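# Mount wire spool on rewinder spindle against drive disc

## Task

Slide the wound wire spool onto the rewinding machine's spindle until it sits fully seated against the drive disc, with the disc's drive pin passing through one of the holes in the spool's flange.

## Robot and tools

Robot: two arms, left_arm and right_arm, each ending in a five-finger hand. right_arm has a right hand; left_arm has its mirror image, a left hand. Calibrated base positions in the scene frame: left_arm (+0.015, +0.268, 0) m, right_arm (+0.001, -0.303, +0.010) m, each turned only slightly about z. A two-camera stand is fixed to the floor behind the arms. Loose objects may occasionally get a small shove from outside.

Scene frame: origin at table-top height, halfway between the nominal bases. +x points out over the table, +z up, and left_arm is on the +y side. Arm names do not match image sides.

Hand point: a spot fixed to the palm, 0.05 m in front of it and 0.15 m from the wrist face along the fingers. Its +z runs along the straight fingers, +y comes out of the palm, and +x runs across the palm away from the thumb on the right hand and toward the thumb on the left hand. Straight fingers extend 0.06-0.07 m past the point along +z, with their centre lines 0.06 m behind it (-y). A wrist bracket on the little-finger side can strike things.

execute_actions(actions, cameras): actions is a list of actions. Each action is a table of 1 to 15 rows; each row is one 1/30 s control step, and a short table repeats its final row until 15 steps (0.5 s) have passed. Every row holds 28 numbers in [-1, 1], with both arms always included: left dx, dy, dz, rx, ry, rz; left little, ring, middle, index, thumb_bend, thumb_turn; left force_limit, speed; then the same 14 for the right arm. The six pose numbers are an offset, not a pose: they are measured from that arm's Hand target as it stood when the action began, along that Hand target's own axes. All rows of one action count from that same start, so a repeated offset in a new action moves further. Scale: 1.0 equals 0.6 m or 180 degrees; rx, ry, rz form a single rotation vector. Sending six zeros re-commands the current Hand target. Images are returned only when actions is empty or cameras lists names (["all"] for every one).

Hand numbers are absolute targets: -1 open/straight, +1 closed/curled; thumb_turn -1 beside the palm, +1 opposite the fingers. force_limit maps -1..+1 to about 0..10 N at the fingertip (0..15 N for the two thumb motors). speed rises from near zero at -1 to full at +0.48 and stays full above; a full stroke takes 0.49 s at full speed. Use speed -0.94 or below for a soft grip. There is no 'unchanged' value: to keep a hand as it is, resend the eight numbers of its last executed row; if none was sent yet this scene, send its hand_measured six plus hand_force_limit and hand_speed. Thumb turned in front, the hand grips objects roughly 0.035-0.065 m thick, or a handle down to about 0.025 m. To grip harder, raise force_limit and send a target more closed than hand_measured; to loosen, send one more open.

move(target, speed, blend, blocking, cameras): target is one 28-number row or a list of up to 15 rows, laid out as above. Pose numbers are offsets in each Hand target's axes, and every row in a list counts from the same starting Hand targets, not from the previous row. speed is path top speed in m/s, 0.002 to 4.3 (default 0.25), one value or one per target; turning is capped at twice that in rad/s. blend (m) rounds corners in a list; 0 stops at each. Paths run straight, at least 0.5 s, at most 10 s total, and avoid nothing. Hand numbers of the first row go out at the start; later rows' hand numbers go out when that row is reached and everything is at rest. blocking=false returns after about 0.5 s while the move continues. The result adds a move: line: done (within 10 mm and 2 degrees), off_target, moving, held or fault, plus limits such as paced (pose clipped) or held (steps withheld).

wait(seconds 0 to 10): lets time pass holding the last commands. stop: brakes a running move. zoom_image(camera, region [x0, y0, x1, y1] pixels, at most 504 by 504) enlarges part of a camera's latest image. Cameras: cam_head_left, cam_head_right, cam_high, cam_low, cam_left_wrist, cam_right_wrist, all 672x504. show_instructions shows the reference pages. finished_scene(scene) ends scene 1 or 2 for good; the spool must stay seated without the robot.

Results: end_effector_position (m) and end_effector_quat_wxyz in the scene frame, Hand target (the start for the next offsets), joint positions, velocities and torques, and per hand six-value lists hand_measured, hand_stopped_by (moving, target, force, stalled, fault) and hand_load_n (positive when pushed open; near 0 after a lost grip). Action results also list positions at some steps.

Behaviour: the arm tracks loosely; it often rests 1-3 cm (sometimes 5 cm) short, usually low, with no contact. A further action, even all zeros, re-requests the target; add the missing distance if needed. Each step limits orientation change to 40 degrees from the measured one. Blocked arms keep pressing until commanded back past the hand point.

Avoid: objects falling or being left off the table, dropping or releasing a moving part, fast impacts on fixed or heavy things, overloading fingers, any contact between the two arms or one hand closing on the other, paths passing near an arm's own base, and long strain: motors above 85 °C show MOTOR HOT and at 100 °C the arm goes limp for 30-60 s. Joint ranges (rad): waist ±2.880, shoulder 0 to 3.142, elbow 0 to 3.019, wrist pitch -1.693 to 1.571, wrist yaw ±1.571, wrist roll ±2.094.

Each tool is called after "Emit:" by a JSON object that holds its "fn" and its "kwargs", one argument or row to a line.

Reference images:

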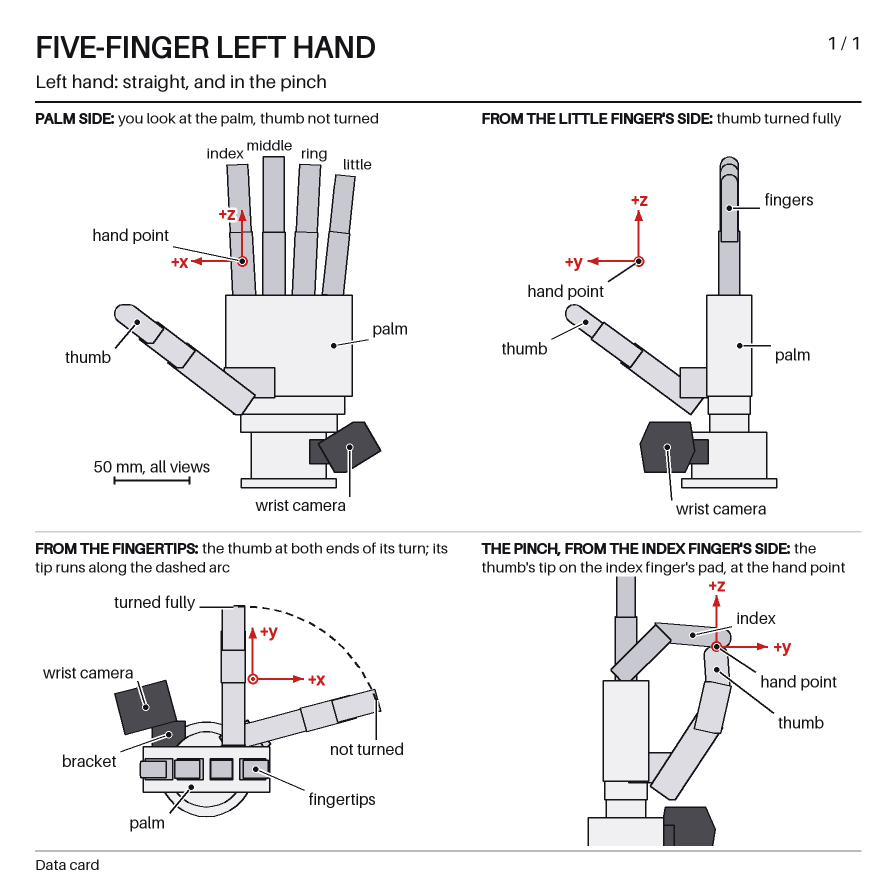

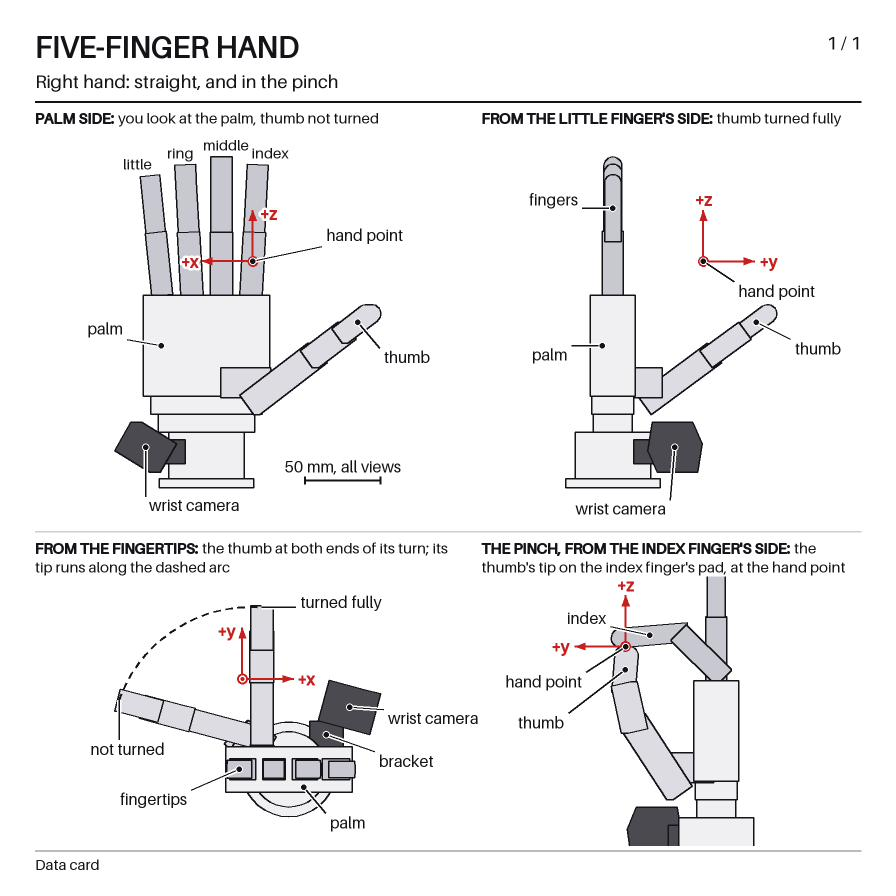

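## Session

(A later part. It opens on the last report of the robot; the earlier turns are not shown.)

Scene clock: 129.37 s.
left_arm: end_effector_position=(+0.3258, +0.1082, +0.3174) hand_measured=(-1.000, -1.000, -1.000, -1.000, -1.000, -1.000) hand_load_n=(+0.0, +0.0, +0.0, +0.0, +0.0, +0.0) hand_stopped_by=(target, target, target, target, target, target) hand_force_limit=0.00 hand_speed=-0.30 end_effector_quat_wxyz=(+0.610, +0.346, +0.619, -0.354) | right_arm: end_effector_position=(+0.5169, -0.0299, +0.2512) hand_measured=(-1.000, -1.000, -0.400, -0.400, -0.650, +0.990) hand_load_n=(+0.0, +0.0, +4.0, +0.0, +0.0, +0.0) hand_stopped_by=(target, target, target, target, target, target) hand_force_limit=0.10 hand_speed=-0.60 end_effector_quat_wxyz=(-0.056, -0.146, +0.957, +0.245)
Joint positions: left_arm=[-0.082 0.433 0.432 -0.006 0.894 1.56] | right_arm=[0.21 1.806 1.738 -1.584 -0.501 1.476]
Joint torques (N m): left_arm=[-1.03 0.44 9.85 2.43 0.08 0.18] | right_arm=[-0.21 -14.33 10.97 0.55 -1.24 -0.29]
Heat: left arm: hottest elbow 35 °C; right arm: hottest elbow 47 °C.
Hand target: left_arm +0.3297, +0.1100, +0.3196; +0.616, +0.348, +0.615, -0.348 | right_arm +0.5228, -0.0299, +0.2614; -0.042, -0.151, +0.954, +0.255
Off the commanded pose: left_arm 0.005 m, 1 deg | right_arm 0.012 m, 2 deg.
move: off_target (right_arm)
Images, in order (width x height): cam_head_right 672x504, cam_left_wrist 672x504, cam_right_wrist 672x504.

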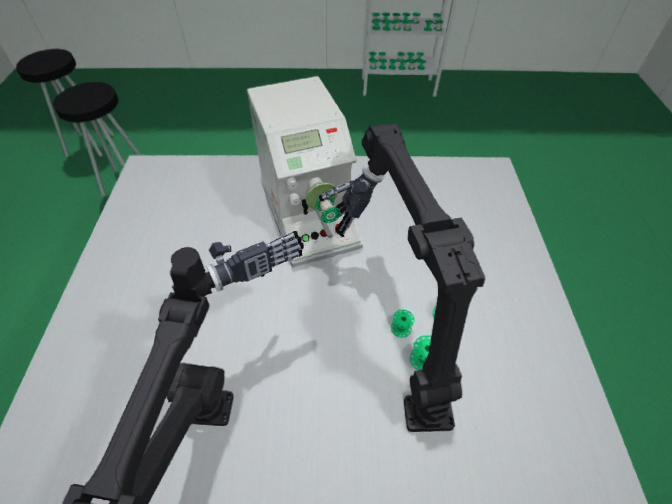

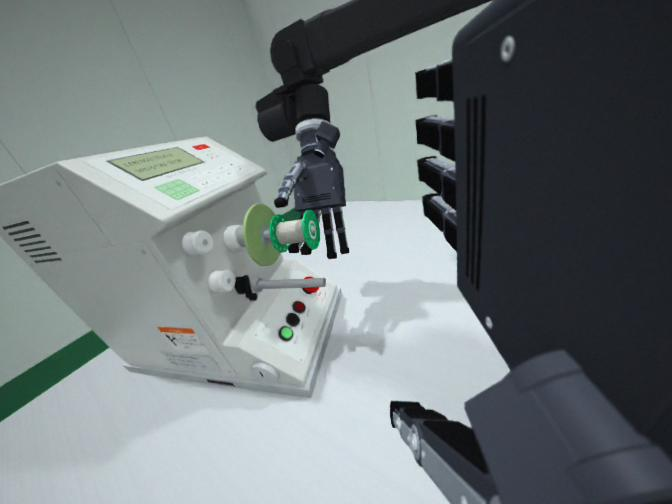

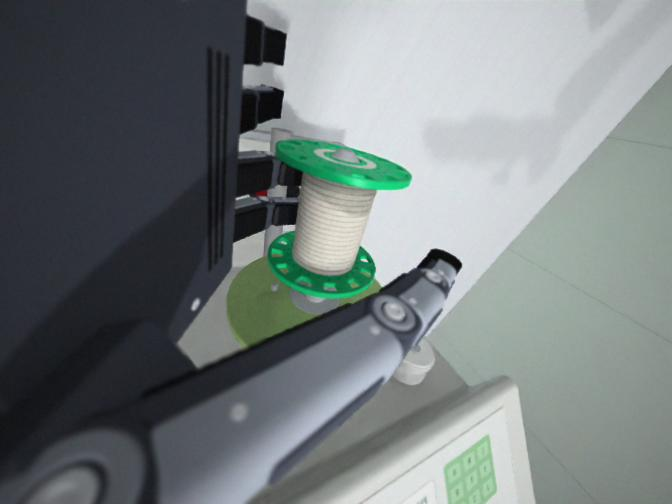

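Emit:
{"fn": "move", "kwargs": {
  "target": [0,0,0,0,0,0,-1,-1,-1,-1,-1,-1,0,-0.3,0.0085,-0.0315,0.0317,0,0,0,-1,-1,-0.5,-0.5,-0.75,0.99,0.1,-0.6],
  "speed": 0.06,
  "cameras": ["cam_left_wrist","cam_right_wrist","cam_head_right"]
}}

Emit:
{"fn": "zoom_image", "kwargs": {
  "camera": "cam_left_wrist",
  "region": [240, 120, 400, 300]
}}

Emit:
{"fn": "zoom_image", "kwargs": {
  "camera": "cam_head_right",
  "region": [318, 205, 346, 229]
}}

Emit:
{"fn": "zoom_image", "kwargs": {
  "camera": "cam_right_wrist",
  "region": [230, 120, 480, 430]
}}

Scene clock: 131.80 s.
left_arm: end_effector_position=(+0.3258, +0.1082, +0.3174) hand_measured=(-1.000, -1.000, -1.000, -1.000, -1.000, -1.000) hand_load_n=(+0.0, +0.0, +0.0, +0.0, +0.0, +0.0) hand_stopped_by=(target, target, target, target, target, target) hand_force_limit=0.00 hand_speed=-0.30 end_effector_quat_wxyz=(+0.610, +0.346, +0.619, -0.354) | right_arm: end_effector_position=(+0.5162, -0.0326, +0.2311) hand_measured=(-1.000, -1.000, -0.500, -0.500, -0.750, +0.990) hand_load_n=(+0.0, +0.0, +0.0, +0.0, +0.0, +0.0) hand_stopped_by=(target, target, target, target, target, target) hand_force_limit=0.10 hand_speed=-0.60 end_effector_quat_wxyz=(-0.053, -0.149, +0.954, +0.253)
Joint positions: left_arm=[-0.082 0.433 0.432 -0.006 0.894 1.56] | right_arm=[0.201 1.806 1.679 -1.523 -0.518 1.461]
Joint torques (N m): left_arm=[-0.91 0.44 9.87 2.41 0.08 0.18] | right_arm=[-0.5 -14.56 9.68 0.49 -0.54 -0.24]
Heat: left arm: hottest elbow 35 °C; right arm: hottest elbow 47 °C.
Hand target: left_arm +0.3297, +0.1100, +0.3196; +0.616, +0.348, +0.615, -0.348 | right_arm +0.5200, -0.0380, +0.2355; -0.042, -0.151, +0.954, +0.255
Off the commanded pose: left_arm 0.005 m, 1 deg | right_arm 0.008 m, 1 deg.
move: done
Images, in order (width x height): cam_head_right 672x504, cam_left_wrist 672x504, cam_right_wrist 672x504.

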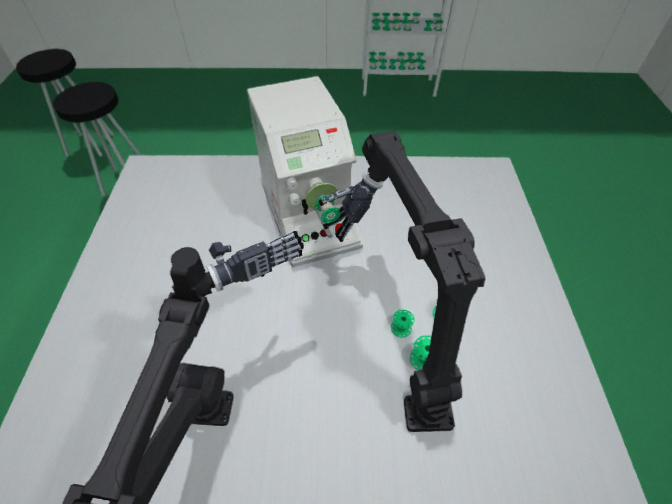

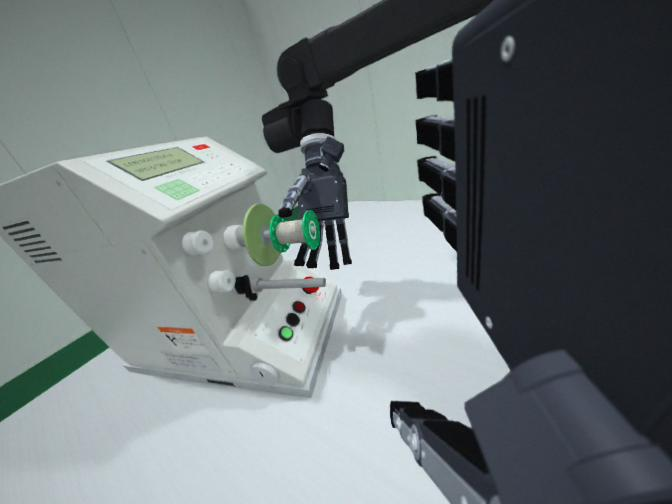

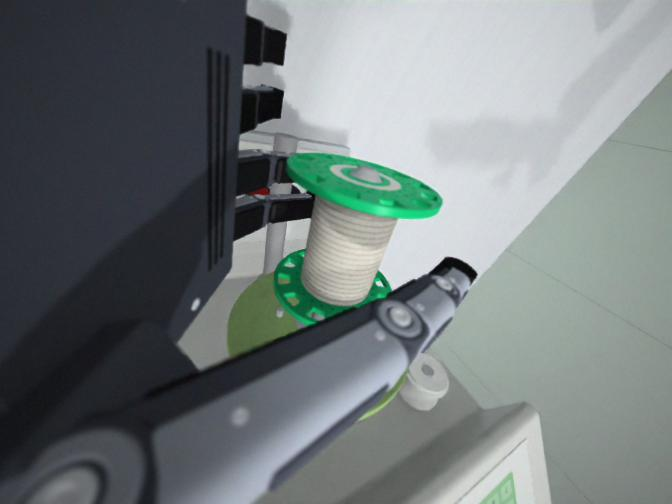

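Scaled by 2.800 from the camera's 672x504 image, which has a finer 960x720 frame.

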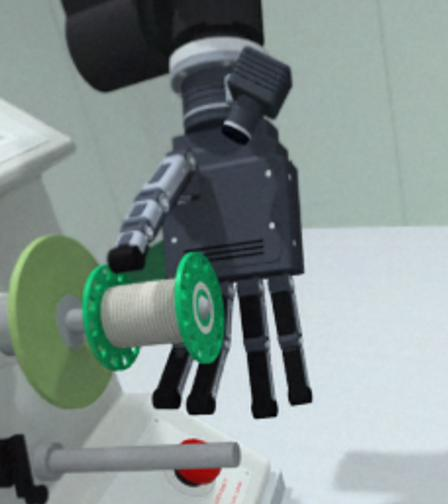

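Scaled by 18.000 from the camera's 672x504 image, which has a finer 960x720 frame.

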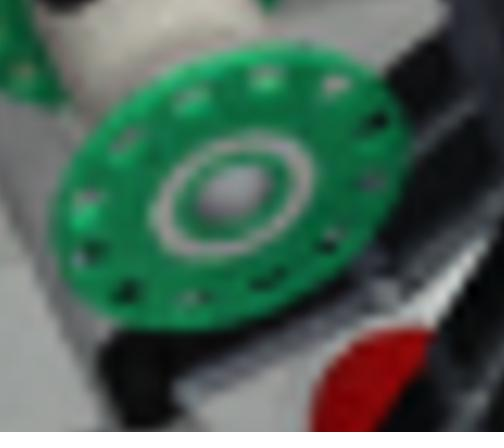

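Scaled by 1.626 from the camera's 672x504 image, which has a finer 960x720 frame.

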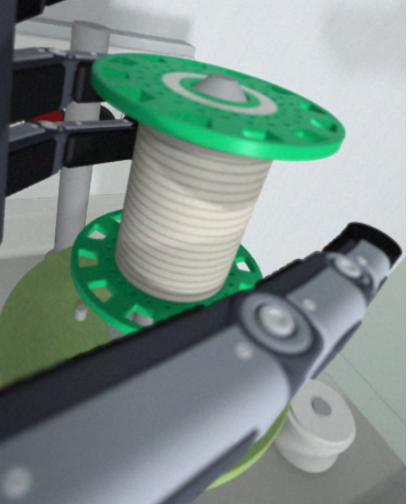

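Emit:
{"fn": "move", "kwargs": {
  "target": [0,0,0,0,0,0,-1,-1,-1,-1,-1,-1,0,-0.3,0.0026,-0.0035,-0.0097,0.0556,0,0,-1,-1,-0.5,-0.5,-0.75,0.99,0.1,-0.6],
  "speed": 0.06,
  "cameras": ["cam_left_wrist","cam_right_wrist","cam_head_right"]
}}

Emit:
{"fn": "zoom_image", "kwargs": {
  "camera": "cam_left_wrist",
  "region": [240, 120, 400, 300]
}}

Emit:
{"fn": "zoom_image", "kwargs": {
  "camera": "cam_head_right",
  "region": [318, 205, 346, 229]
}}

Emit:
{"fn": "zoom_image", "kwargs": {
  "camera": "cam_right_wrist",
  "region": [230, 120, 480, 430]
}}

Scene clock: 134.03 s.
left_arm: end_effector_position=(+0.3258, +0.1082, +0.3174) hand_measured=(-1.000, -1.000, -1.000, -1.000, -1.000, -1.000) hand_load_n=(+0.0, +0.0, +0.0, +0.0, +0.0, +0.0) hand_stopped_by=(target, target, target, target, target, target) hand_force_limit=0.00 hand_speed=-0.30 end_effector_quat_wxyz=(+0.610, +0.346, +0.619, -0.354) | right_arm: end_effector_position=(+0.5149, -0.0487, +0.2162) hand_measured=(-1.000, -1.000, -0.500, -0.500, -0.750, +0.990) hand_load_n=(+0.0, +0.0, +0.0, +0.0, +1.5, +0.5) hand_stopped_by=(target, target, target, target, target, target) hand_force_limit=0.10 hand_speed=-0.60 end_effector_quat_wxyz=(-0.049, -0.149, +0.972, +0.174)
Joint positions: left_arm=[-0.082 0.433 0.432 -0.006 0.894 1.56] | right_arm=[0.217 1.792 1.679 -1.53 -0.356 1.492]
Joint torques (N m): left_arm=[-0.91 0.44 9.84 2.37 0.08 0.18] | right_arm=[1.08 -15.21 13.09 -0.12 0.01 -0.05]
Heat: left arm: hottest elbow 35 °C; right arm: hottest elbow 47 °C.
Hand target: left_arm +0.3297, +0.1100, +0.3196; +0.616, +0.348, +0.615, -0.348 | right_arm +0.5199, -0.0428, +0.2397; -0.029, -0.154, +0.973, +0.171
Off the commanded pose: left_arm 0.005 m, 1 deg | right_arm 0.025 m, 2 deg.
move: off_target (right_arm)
Images, in order (width x height): cam_head_right 672x504, cam_left_wrist 672x504, cam_right_wrist 672x504.

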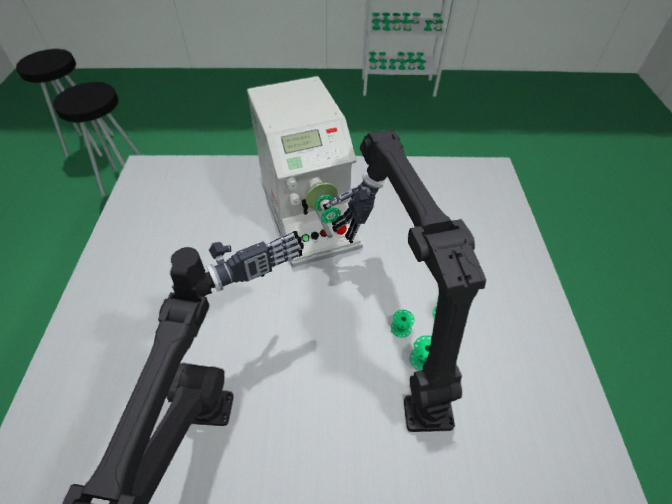

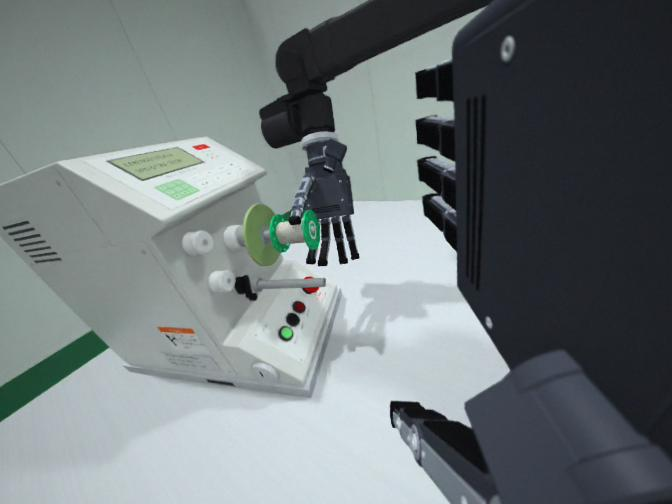

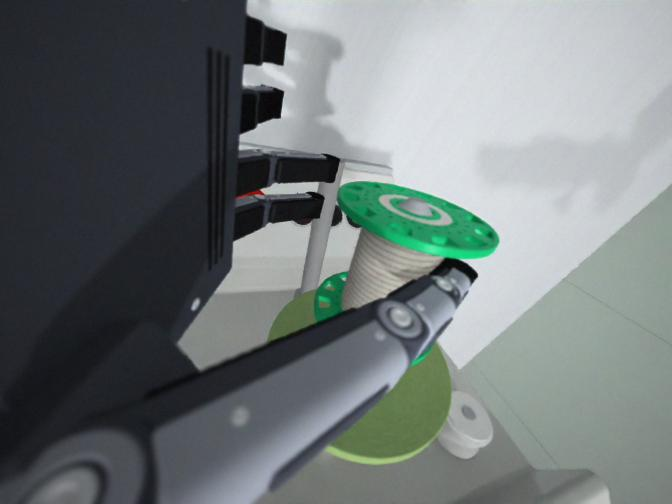

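Scaled by 2.800 from the camera's 672x504 image, which has a finer 960x720 frame.

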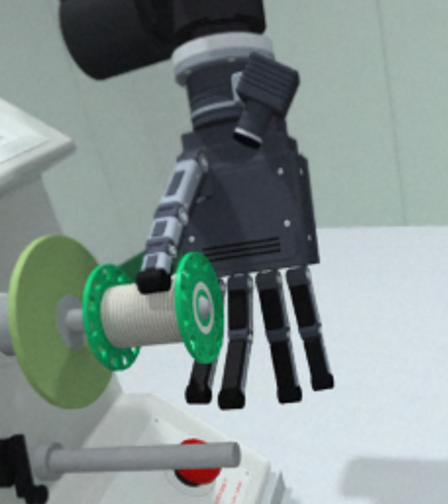

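Scaled by 18.000 from the camera's 672x504 image, which has a finer 960x720 frame.

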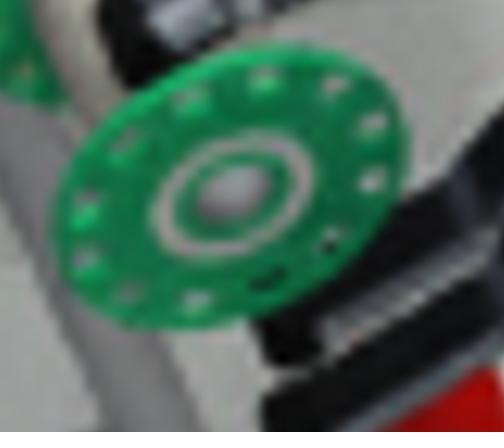

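Scaled by 1.626 from the camera's 672x504 image, which has a finer 960x720 frame.

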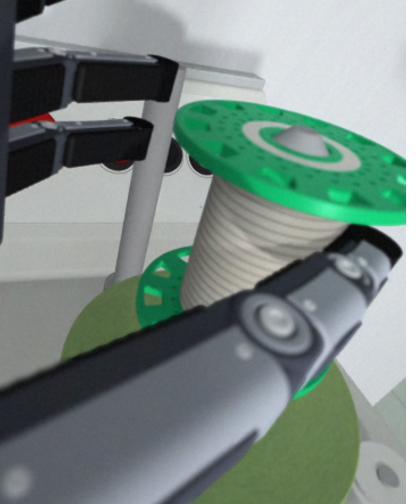

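Emit:
{"fn": "move", "kwargs": {
  "target": [0,0,0,0,0,0,-1,-1,-1,-1,-1,-1,0,-0.3,-0.0073,0.0262,-0.0248,0,0,0,-1,-1,-0.5,-0.5,-0.75,0.99,0.1,-0.6],
  "speed": 0.06,
  "cameras": ["cam_left_wrist","cam_right_wrist","cam_head_right"]
}}

Emit:
{"fn": "zoom_image", "kwargs": {
  "camera": "cam_left_wrist",
  "region": [240, 120, 400, 300]
}}

Emit:
{"fn": "zoom_image", "kwargs": {
  "camera": "cam_right_wrist",
  "region": [230, 120, 480, 430]
}}

Scene clock: 136.00 s.
left_arm: end_effector_position=(+0.3258, +0.1082, +0.3174) hand_measured=(-1.000, -1.000, -1.000, -1.000, -1.000, -1.000) hand_load_n=(+0.0, +0.0, +0.0, +0.0, +0.0, +0.0) hand_stopped_by=(target, target, target, target, target, target) hand_force_limit=0.00 hand_speed=-0.30 end_effector_quat_wxyz=(+0.610, +0.346, +0.619, -0.354) | right_arm: end_effector_position=(+0.5116, -0.0405, +0.2314) hand_measured=(-1.000, -1.000, -0.500, -0.500, -0.750, +0.990) hand_load_n=(+0.0, +0.0, +0.0, +0.0, +0.0, -0.5) hand_stopped_by=(target, target, target, target, target, target) hand_force_limit=0.10 hand_speed=-0.60 end_effector_quat_wxyz=(-0.055, -0.149, +0.973, +0.170)
Joint positions: left_arm=[-0.082 0.433 0.432 -0.006 0.894 1.56] | right_arm=[0.235 1.792 1.721 -1.578 -0.351 1.509]
Joint torques (N m): left_arm=[-1.08 0.44 9.87 2.39 0.08 0.18] | right_arm=[1.08 -14.74 14.58 -0.17 -0.24 -0.04]
Heat: left arm: hottest elbow 35 °C; right arm: hottest elbow 47 °C.
Hand target: left_arm +0.3297, +0.1100, +0.3196; +0.616, +0.348, +0.615, -0.348 | right_arm +0.5212, -0.0323, +0.2589; -0.029, -0.154, +0.973, +0.171
Off the commanded pose: left_arm 0.005 m, 1 deg | right_arm 0.030 m, 3 deg.
move: off_target (right_arm)
Images, in order (width x height): cam_head_right 672x504, cam_left_wrist 672x504, cam_right_wrist 672x504.

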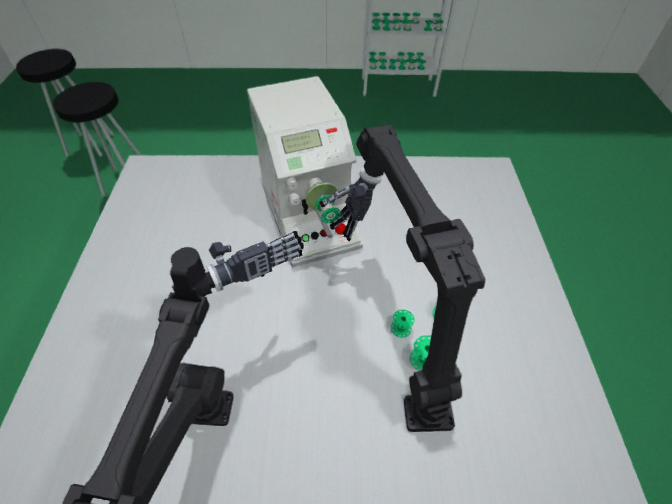

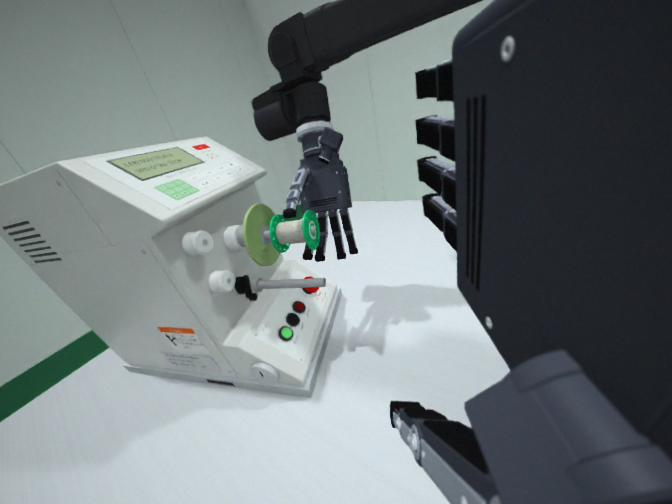

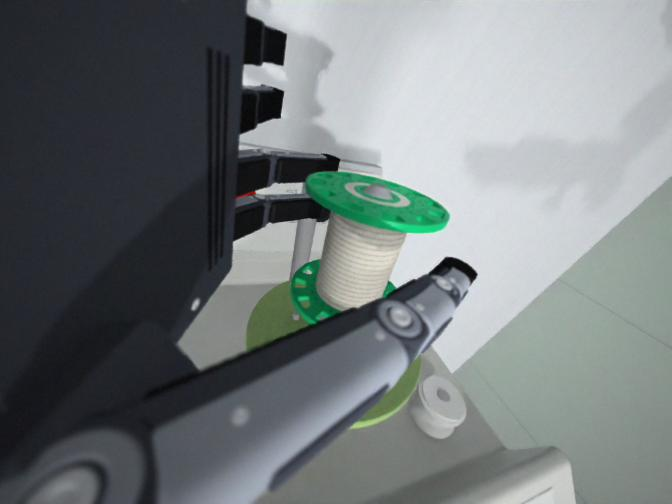

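Scaled by 2.800 from the camera's 672x504 image, which has a finer 960x720 frame.

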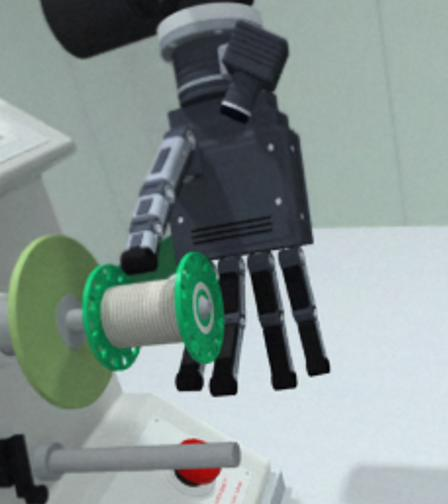

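Scaled by 1.626 from the camera's 672x504 image, which has a finer 960x720 frame.

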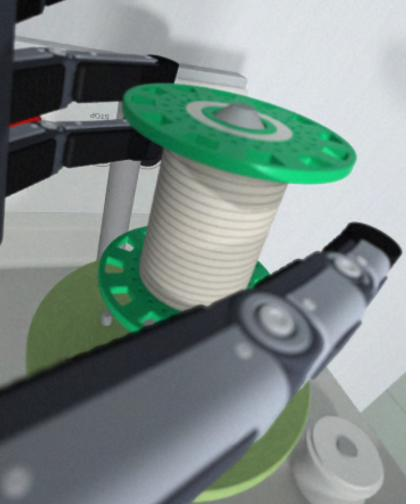

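Emit:
{"fn": "move", "kwargs": {
  "target": [0,0,0,0,0,0,-1,-1,-1,-1,-1,-1,0,-0.3,-0.0142,0.004,-0.0092,0,0,0,-1,-1,-0.5,-0.5,-0.75,0.99,0.1,-0.6],
  "speed": 0.06,
  "cameras": ["cam_left_wrist","cam_right_wrist","cam_head_right"]
}}

Emit:
{"fn": "zoom_image", "kwargs": {
  "camera": "cam_right_wrist",
  "region": [230, 120, 480, 430]
}}

Emit:
{"fn": "zoom_image", "kwargs": {
  "camera": "cam_head_right",
  "region": [318, 205, 346, 229]
}}

Scene clock: 137.33 s.
left_arm: end_effector_position=(+0.3258, +0.1082, +0.3174) hand_measured=(-1.000, -1.000, -1.000, -1.000, -1.000, -1.000) hand_load_n=(+0.0, +0.0, +0.0, +0.0, +0.0, +0.0) hand_stopped_by=(target, target, target, target, target, target) hand_force_limit=0.00 hand_speed=-0.30 end_effector_quat_wxyz=(+0.610, +0.346, +0.619, -0.354) | right_arm: end_effector_position=(+0.5184, -0.0384, +0.2510) hand_measured=(-1.000, -1.000, -0.500, -0.500, -0.750, +0.990) hand_load_n=(+0.0, +0.0, +0.0, +0.0, -0.5, +0.0) hand_stopped_by=(target, target, target, target, target, target) hand_force_limit=0.10 hand_speed=-0.60 end_effector_quat_wxyz=(-0.043, -0.150, +0.973, +0.171)
Joint positions: left_arm=[-0.082 0.433 0.432 -0.006 0.894 1.56] | right_arm=[0.236 1.792 1.772 -1.603 -0.351 1.512]
Joint torques (N m): left_arm=[-1.03 0.44 9.87 2.39 0.09 0.18] | right_arm=[1.14 -12.98 14.67 0.12 -0.24 -0.03]
Heat: left arm: hottest elbow 35 °C; right arm: hottest elbow 47 °C.
Hand target: left_arm +0.3297, +0.1100, +0.3196; +0.616, +0.348, +0.615, -0.348 | right_arm +0.5292, -0.0294, +0.2648; -0.029, -0.154, +0.973, +0.171
Off the commanded pose: left_arm 0.005 m, 1 deg | right_arm 0.020 m, 2 deg.
move: off_target (right_arm)
Images, in order (width x height): cam_head_right 672x504, cam_left_wrist 672x504, cam_right_wrist 672x504.

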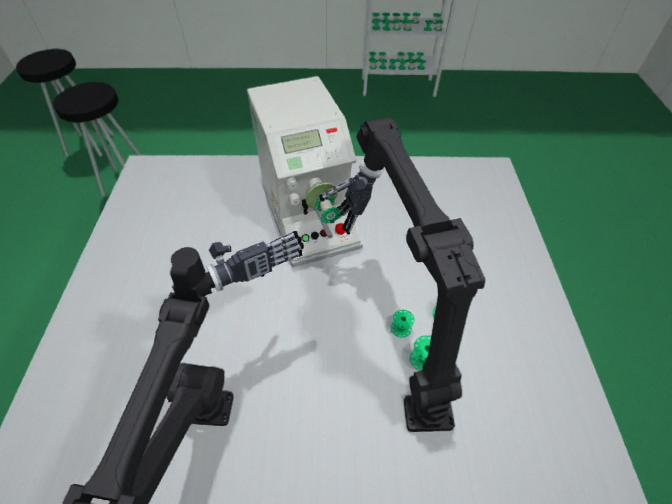

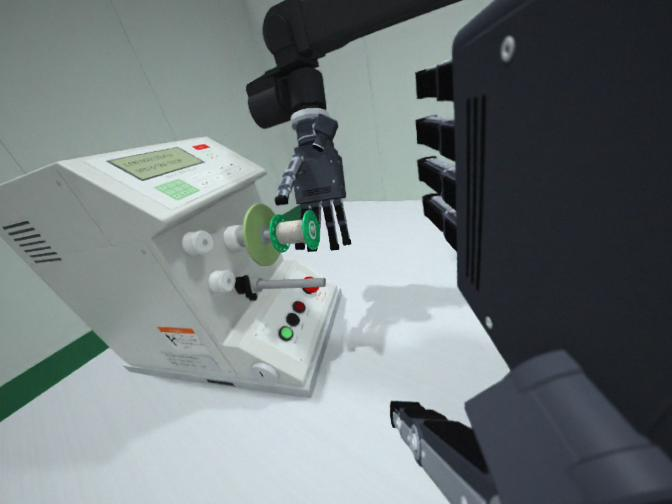

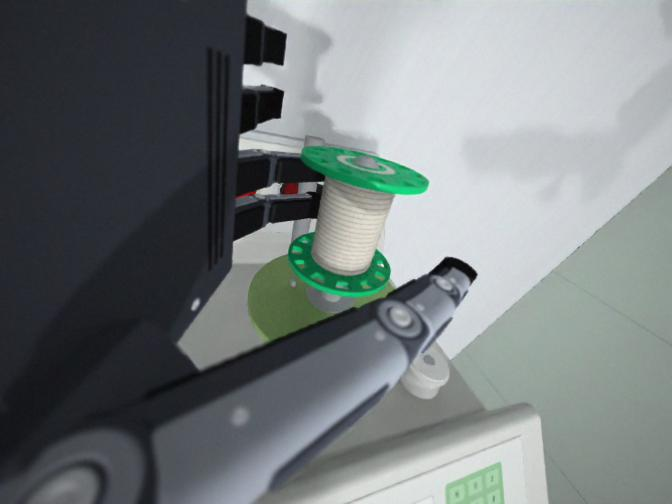

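Scaled by 1.626 from the camera's 672x504 image, which has a finer 960x720 frame.

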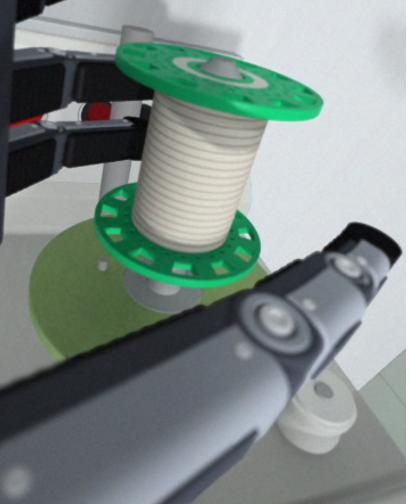

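Scaled by 18.000 from the camera's 672x504 image, which has a finer 960x720 frame.

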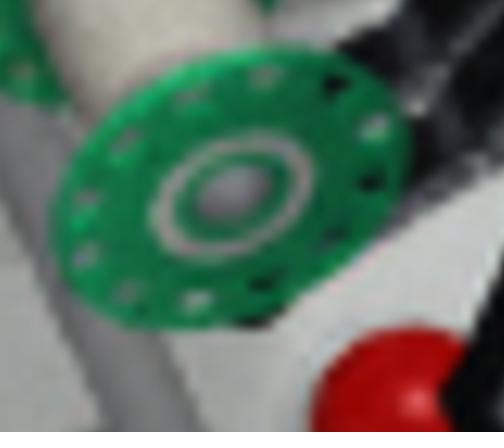

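Emit:
{"fn": "zoom_image", "kwargs": {
  "camera": "cam_right_wrist",
  "region": [240, 215, 410, 345]
}}

Scaled by 2.965 from the camera's 672x504 image, which has a finer 960x720 frame.

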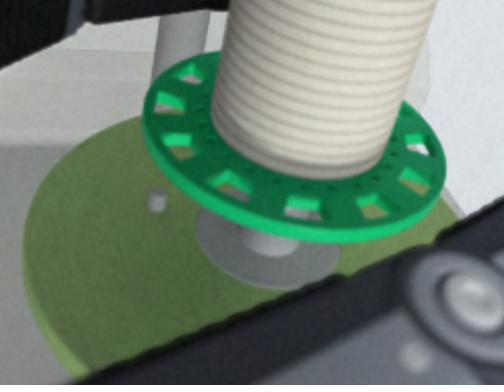

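Emit:
{"fn": "move", "kwargs": {
  "target": [0,0,0,0,0,0,-1,-1,-1,-1,-1,-1,0,-0.3,0.0218,-0.0303,0.0322,-0.0556,0,0,-1,-1,-0.5,-0.5,-0.75,0.99,0.1,-0.6],
  "speed": 0.06,
  "cameras": ["cam_left_wrist","cam_right_wrist","cam_head_right"]
}}

Emit:
{"fn": "zoom_image", "kwargs": {
  "camera": "cam_right_wrist",
  "region": [230, 120, 480, 430]
}}

Emit:
{"fn": "zoom_image", "kwargs": {
  "camera": "cam_head_right",
  "region": [318, 205, 346, 229]
}}

Emit:
{"fn": "zoom_image", "kwargs": {
  "camera": "cam_left_wrist",
  "region": [240, 120, 400, 300]
}}

Scene clock: 143.87 s.
left_arm: end_effector_position=(+0.3258, +0.1082, +0.3174) hand_measured=(-1.000, -1.000, -1.000, -1.000, -1.000, -1.000) hand_load_n=(+0.0, +0.0, +0.0, +0.0, +0.0, +0.0) hand_stopped_by=(target, target, target, target, target, target) hand_force_limit=0.00 hand_speed=-0.30 end_effector_quat_wxyz=(+0.610, +0.346, +0.619, -0.354) | right_arm: end_effector_position=(+0.5154, -0.0386, +0.2421) hand_measured=(-1.000, -1.000, -0.500, -0.500, -0.750, +0.990) hand_load_n=(+0.0, +0.0, +0.0, +0.0, +0.0, +0.0) hand_stopped_by=(target, target, target, target, target, target) hand_force_limit=0.10 hand_speed=-0.60 end_effector_quat_wxyz=(-0.047, -0.150, +0.954, +0.253)
Joint positions: left_arm=[-0.082 0.433 0.432 -0.006 0.894 1.56] | right_arm=[0.19 1.792 1.687 -1.539 -0.517 1.45]
Joint torques (N m): left_arm=[-0.97 0.38 9.84 2.37 0.08 0.18] | right_arm=[-0.38 -13.57 9.72 0.55 -0.55 -0.24]
Heat: left arm: hottest elbow 35 °C; right arm: hottest elbow 46 °C.
Hand target: left_arm +0.3297, +0.1100, +0.3196; +0.616, +0.348, +0.615, -0.348 | right_arm +0.5200, -0.0433, +0.2406; -0.042, -0.151, +0.954, +0.255
Off the commanded pose: left_arm 0.005 m, 1 deg | right_arm 0.007 m, 1 deg.
move: done
Images, in order (width x height): cam_head_right 672x504, cam_left_wrist 672x504, cam_right_wrist 672x504.

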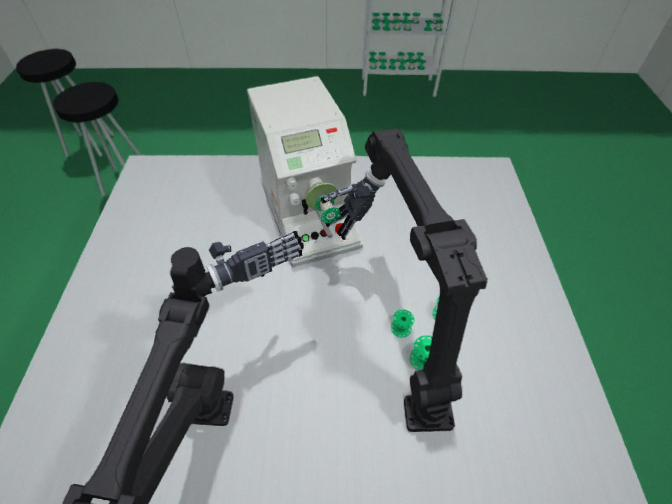

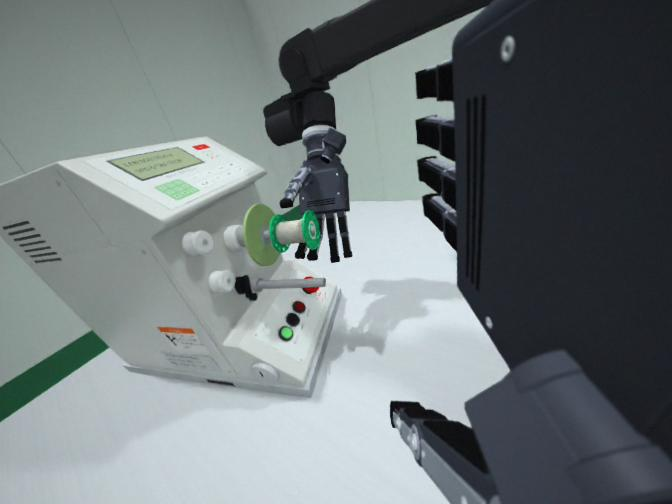

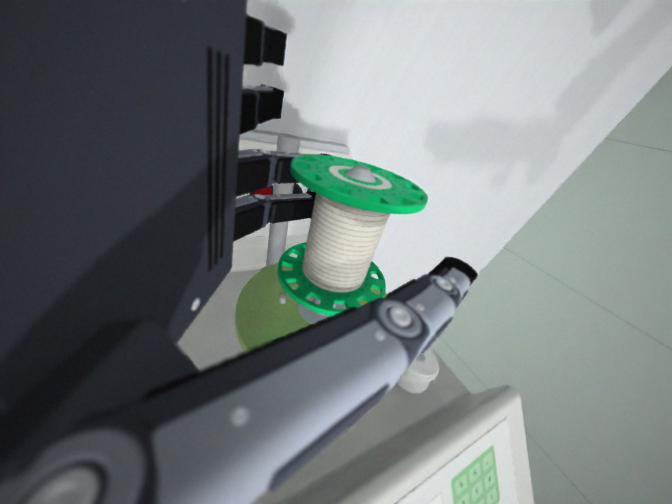

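Scaled by 1.626 from the camera's 672x504 image, which has a finer 960x720 frame.

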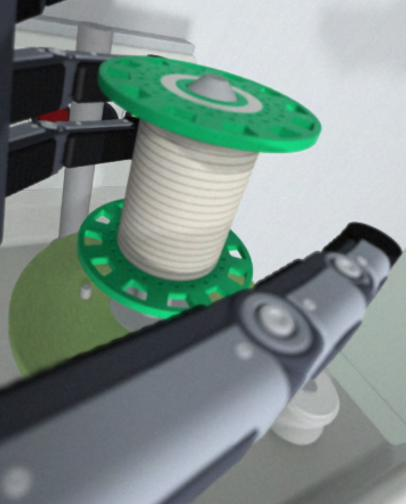

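Scaled by 18.000 from the camera's 672x504 image, which has a finer 960x720 frame.

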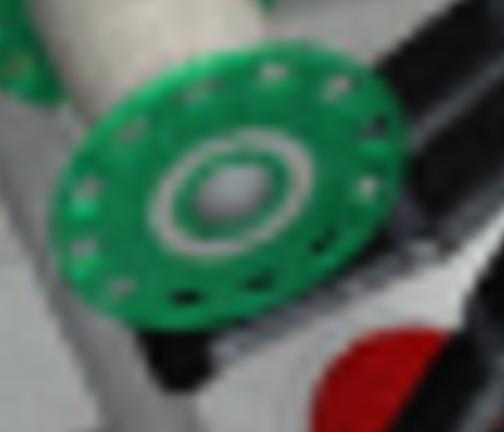

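Scaled by 2.800 from the camera's 672x504 image, which has a finer 960x720 frame.

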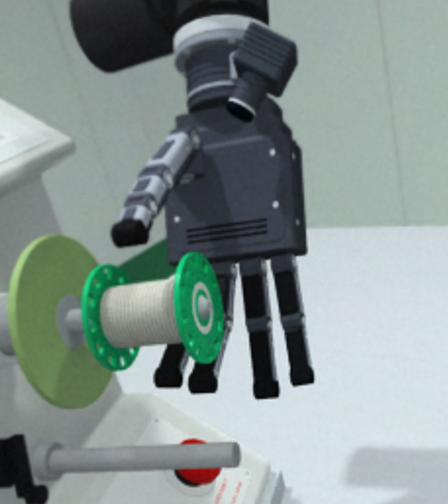

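Emit:
{"fn": "zoom_image", "kwargs": {
  "camera": "cam_right_wrist",
  "region": [230, 215, 410, 345]
}}

Emit:
{"fn": "zoom_image", "kwargs": {
  "camera": "cam_head_right",
  "region": [303, 178, 343, 218]
}}

Scaled by 2.800 from the camera's 672x504 image, which has a finer 960x720 frame.

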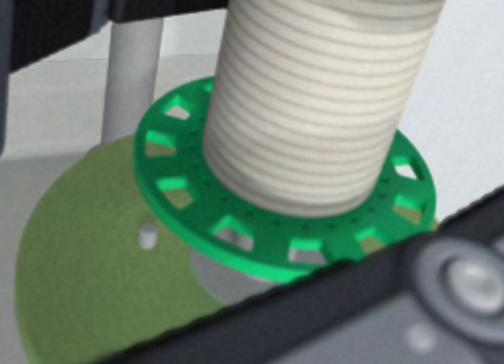

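Scaled by 12.600 from the camera's 672x504 image, which has a finer 960x720 frame.

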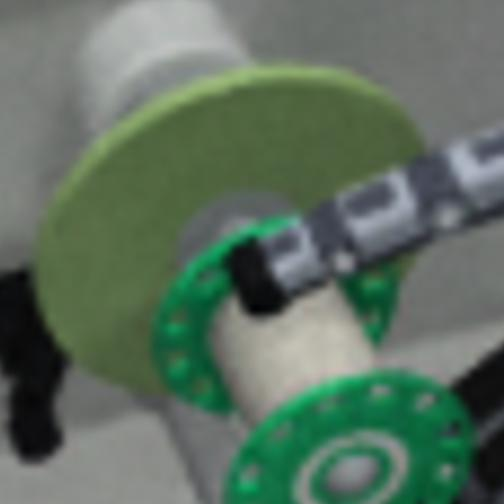

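Emit:
{"fn": "move", "kwargs": {
  "target": [0,0,0,0,0,0,-1,-1,-1,-1,-1,-1,0,-0.3,-0.0053,-0.0067,0.0115,0,0,0,-1,-1,-0.5,-0.5,-0.75,0.99,0.1,-0.6],
  "speed": 0.06,
  "cameras": ["cam_left_wrist","cam_right_wrist","cam_head_right"]
}}

Emit:
{"fn": "zoom_image", "kwargs": {
  "camera": "cam_right_wrist",
  "region": [230, 120, 480, 430]
}}

Emit:
{"fn": "zoom_image", "kwargs": {
  "camera": "cam_left_wrist",
  "region": [240, 120, 400, 300]
}}

Scene clock: 145.93 s.
left_arm: end_effector_position=(+0.3258, +0.1082, +0.3174) hand_measured=(-1.000, -1.000, -1.000, -1.000, -1.000, -1.000) hand_load_n=(+0.0, +0.0, +0.0, +0.0, +0.0, +0.0) hand_stopped_by=(target, target, target, target, target, target) hand_force_limit=0.00 hand_speed=-0.30 end_effector_quat_wxyz=(+0.610, +0.346, +0.619, -0.354) | right_arm: end_effector_position=(+0.5173, -0.0382, +0.2398) hand_measured=(-1.000, -1.000, -0.500, -0.500, -0.750, +0.990) hand_load_n=(+0.0, +0.0, +0.0, +0.0, +0.0, +0.0) hand_stopped_by=(target, target, target, target, target, target) hand_force_limit=0.10 hand_speed=-0.60 end_effector_quat_wxyz=(-0.042, -0.152, +0.954, +0.254)
Joint positions: left_arm=[-0.082 0.433 0.432 -0.006 0.894 1.56] | right_arm=[0.19 1.792 1.68 -1.523 -0.517 1.449]
Joint torques (N m): left_arm=[-0.97 0.5 9.85 2.41 0.09 0.18] | right_arm=[-0.38 -12.81 9.74 0.59 -0.56 -0.24]
Heat: left arm: hottest elbow 35 °C; right arm: hottest elbow 45 °C.
Hand target: left_arm +0.3297, +0.1100, +0.3196; +0.616, +0.348, +0.615, -0.348 | right_arm +0.5229, -0.0424, +0.2326; -0.042, -0.151, +0.954, +0.255
Off the commanded pose: left_arm 0.005 m, 1 deg | right_arm 0.010 m, 0 deg.
move: done
Images, in order (width x height): cam_head_right 672x504, cam_left_wrist 672x504, cam_right_wrist 672x504.

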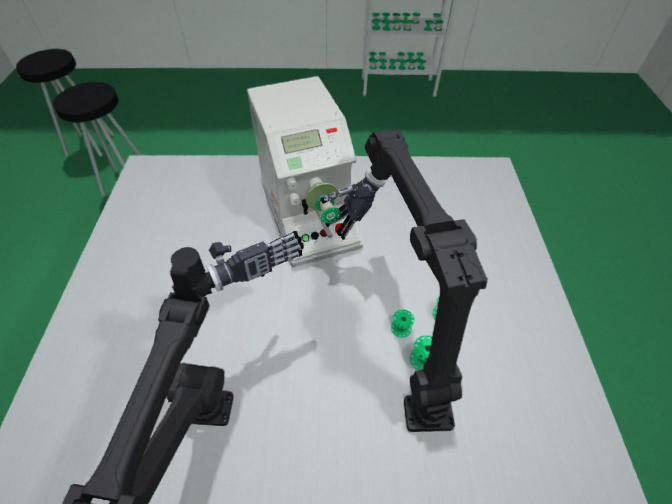

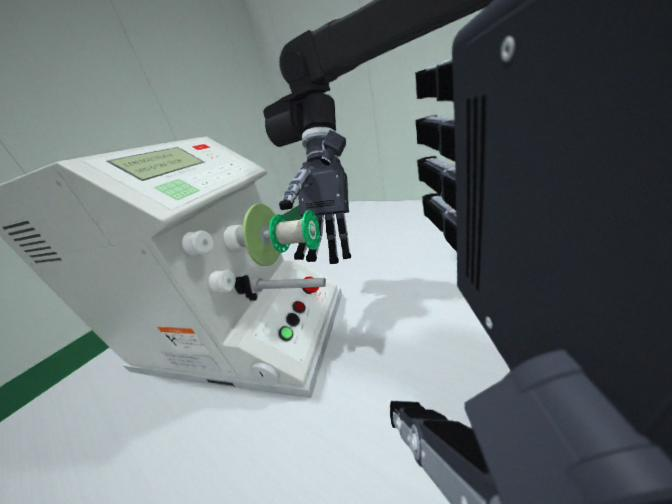

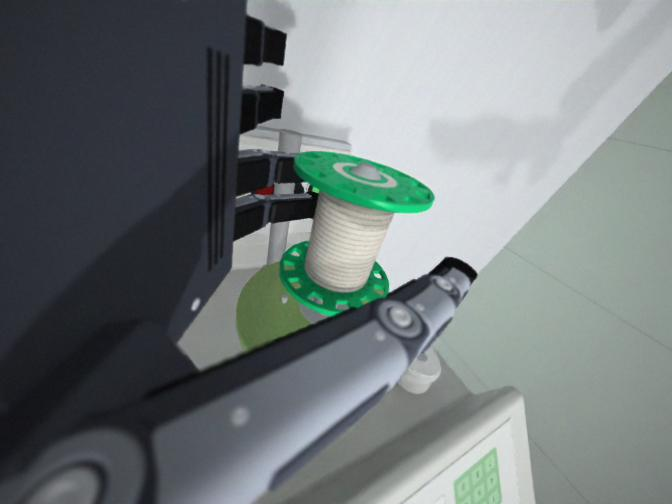

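Scaled by 1.626 from the camera's 672x504 image, which has a finer 960x720 frame.

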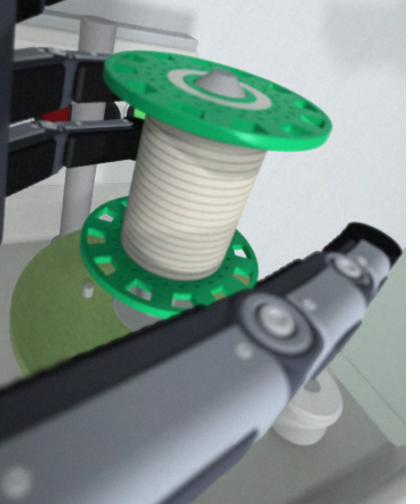

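Scaled by 2.800 from the camera's 672x504 image, which has a finer 960x720 frame.

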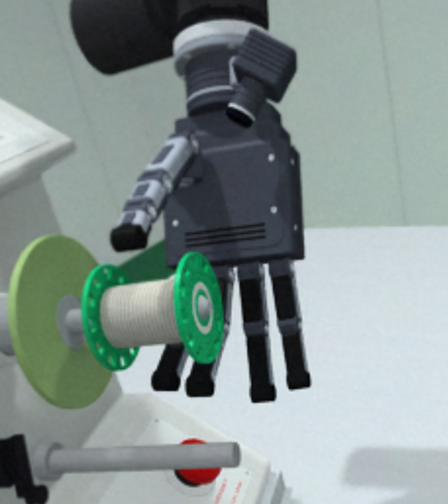

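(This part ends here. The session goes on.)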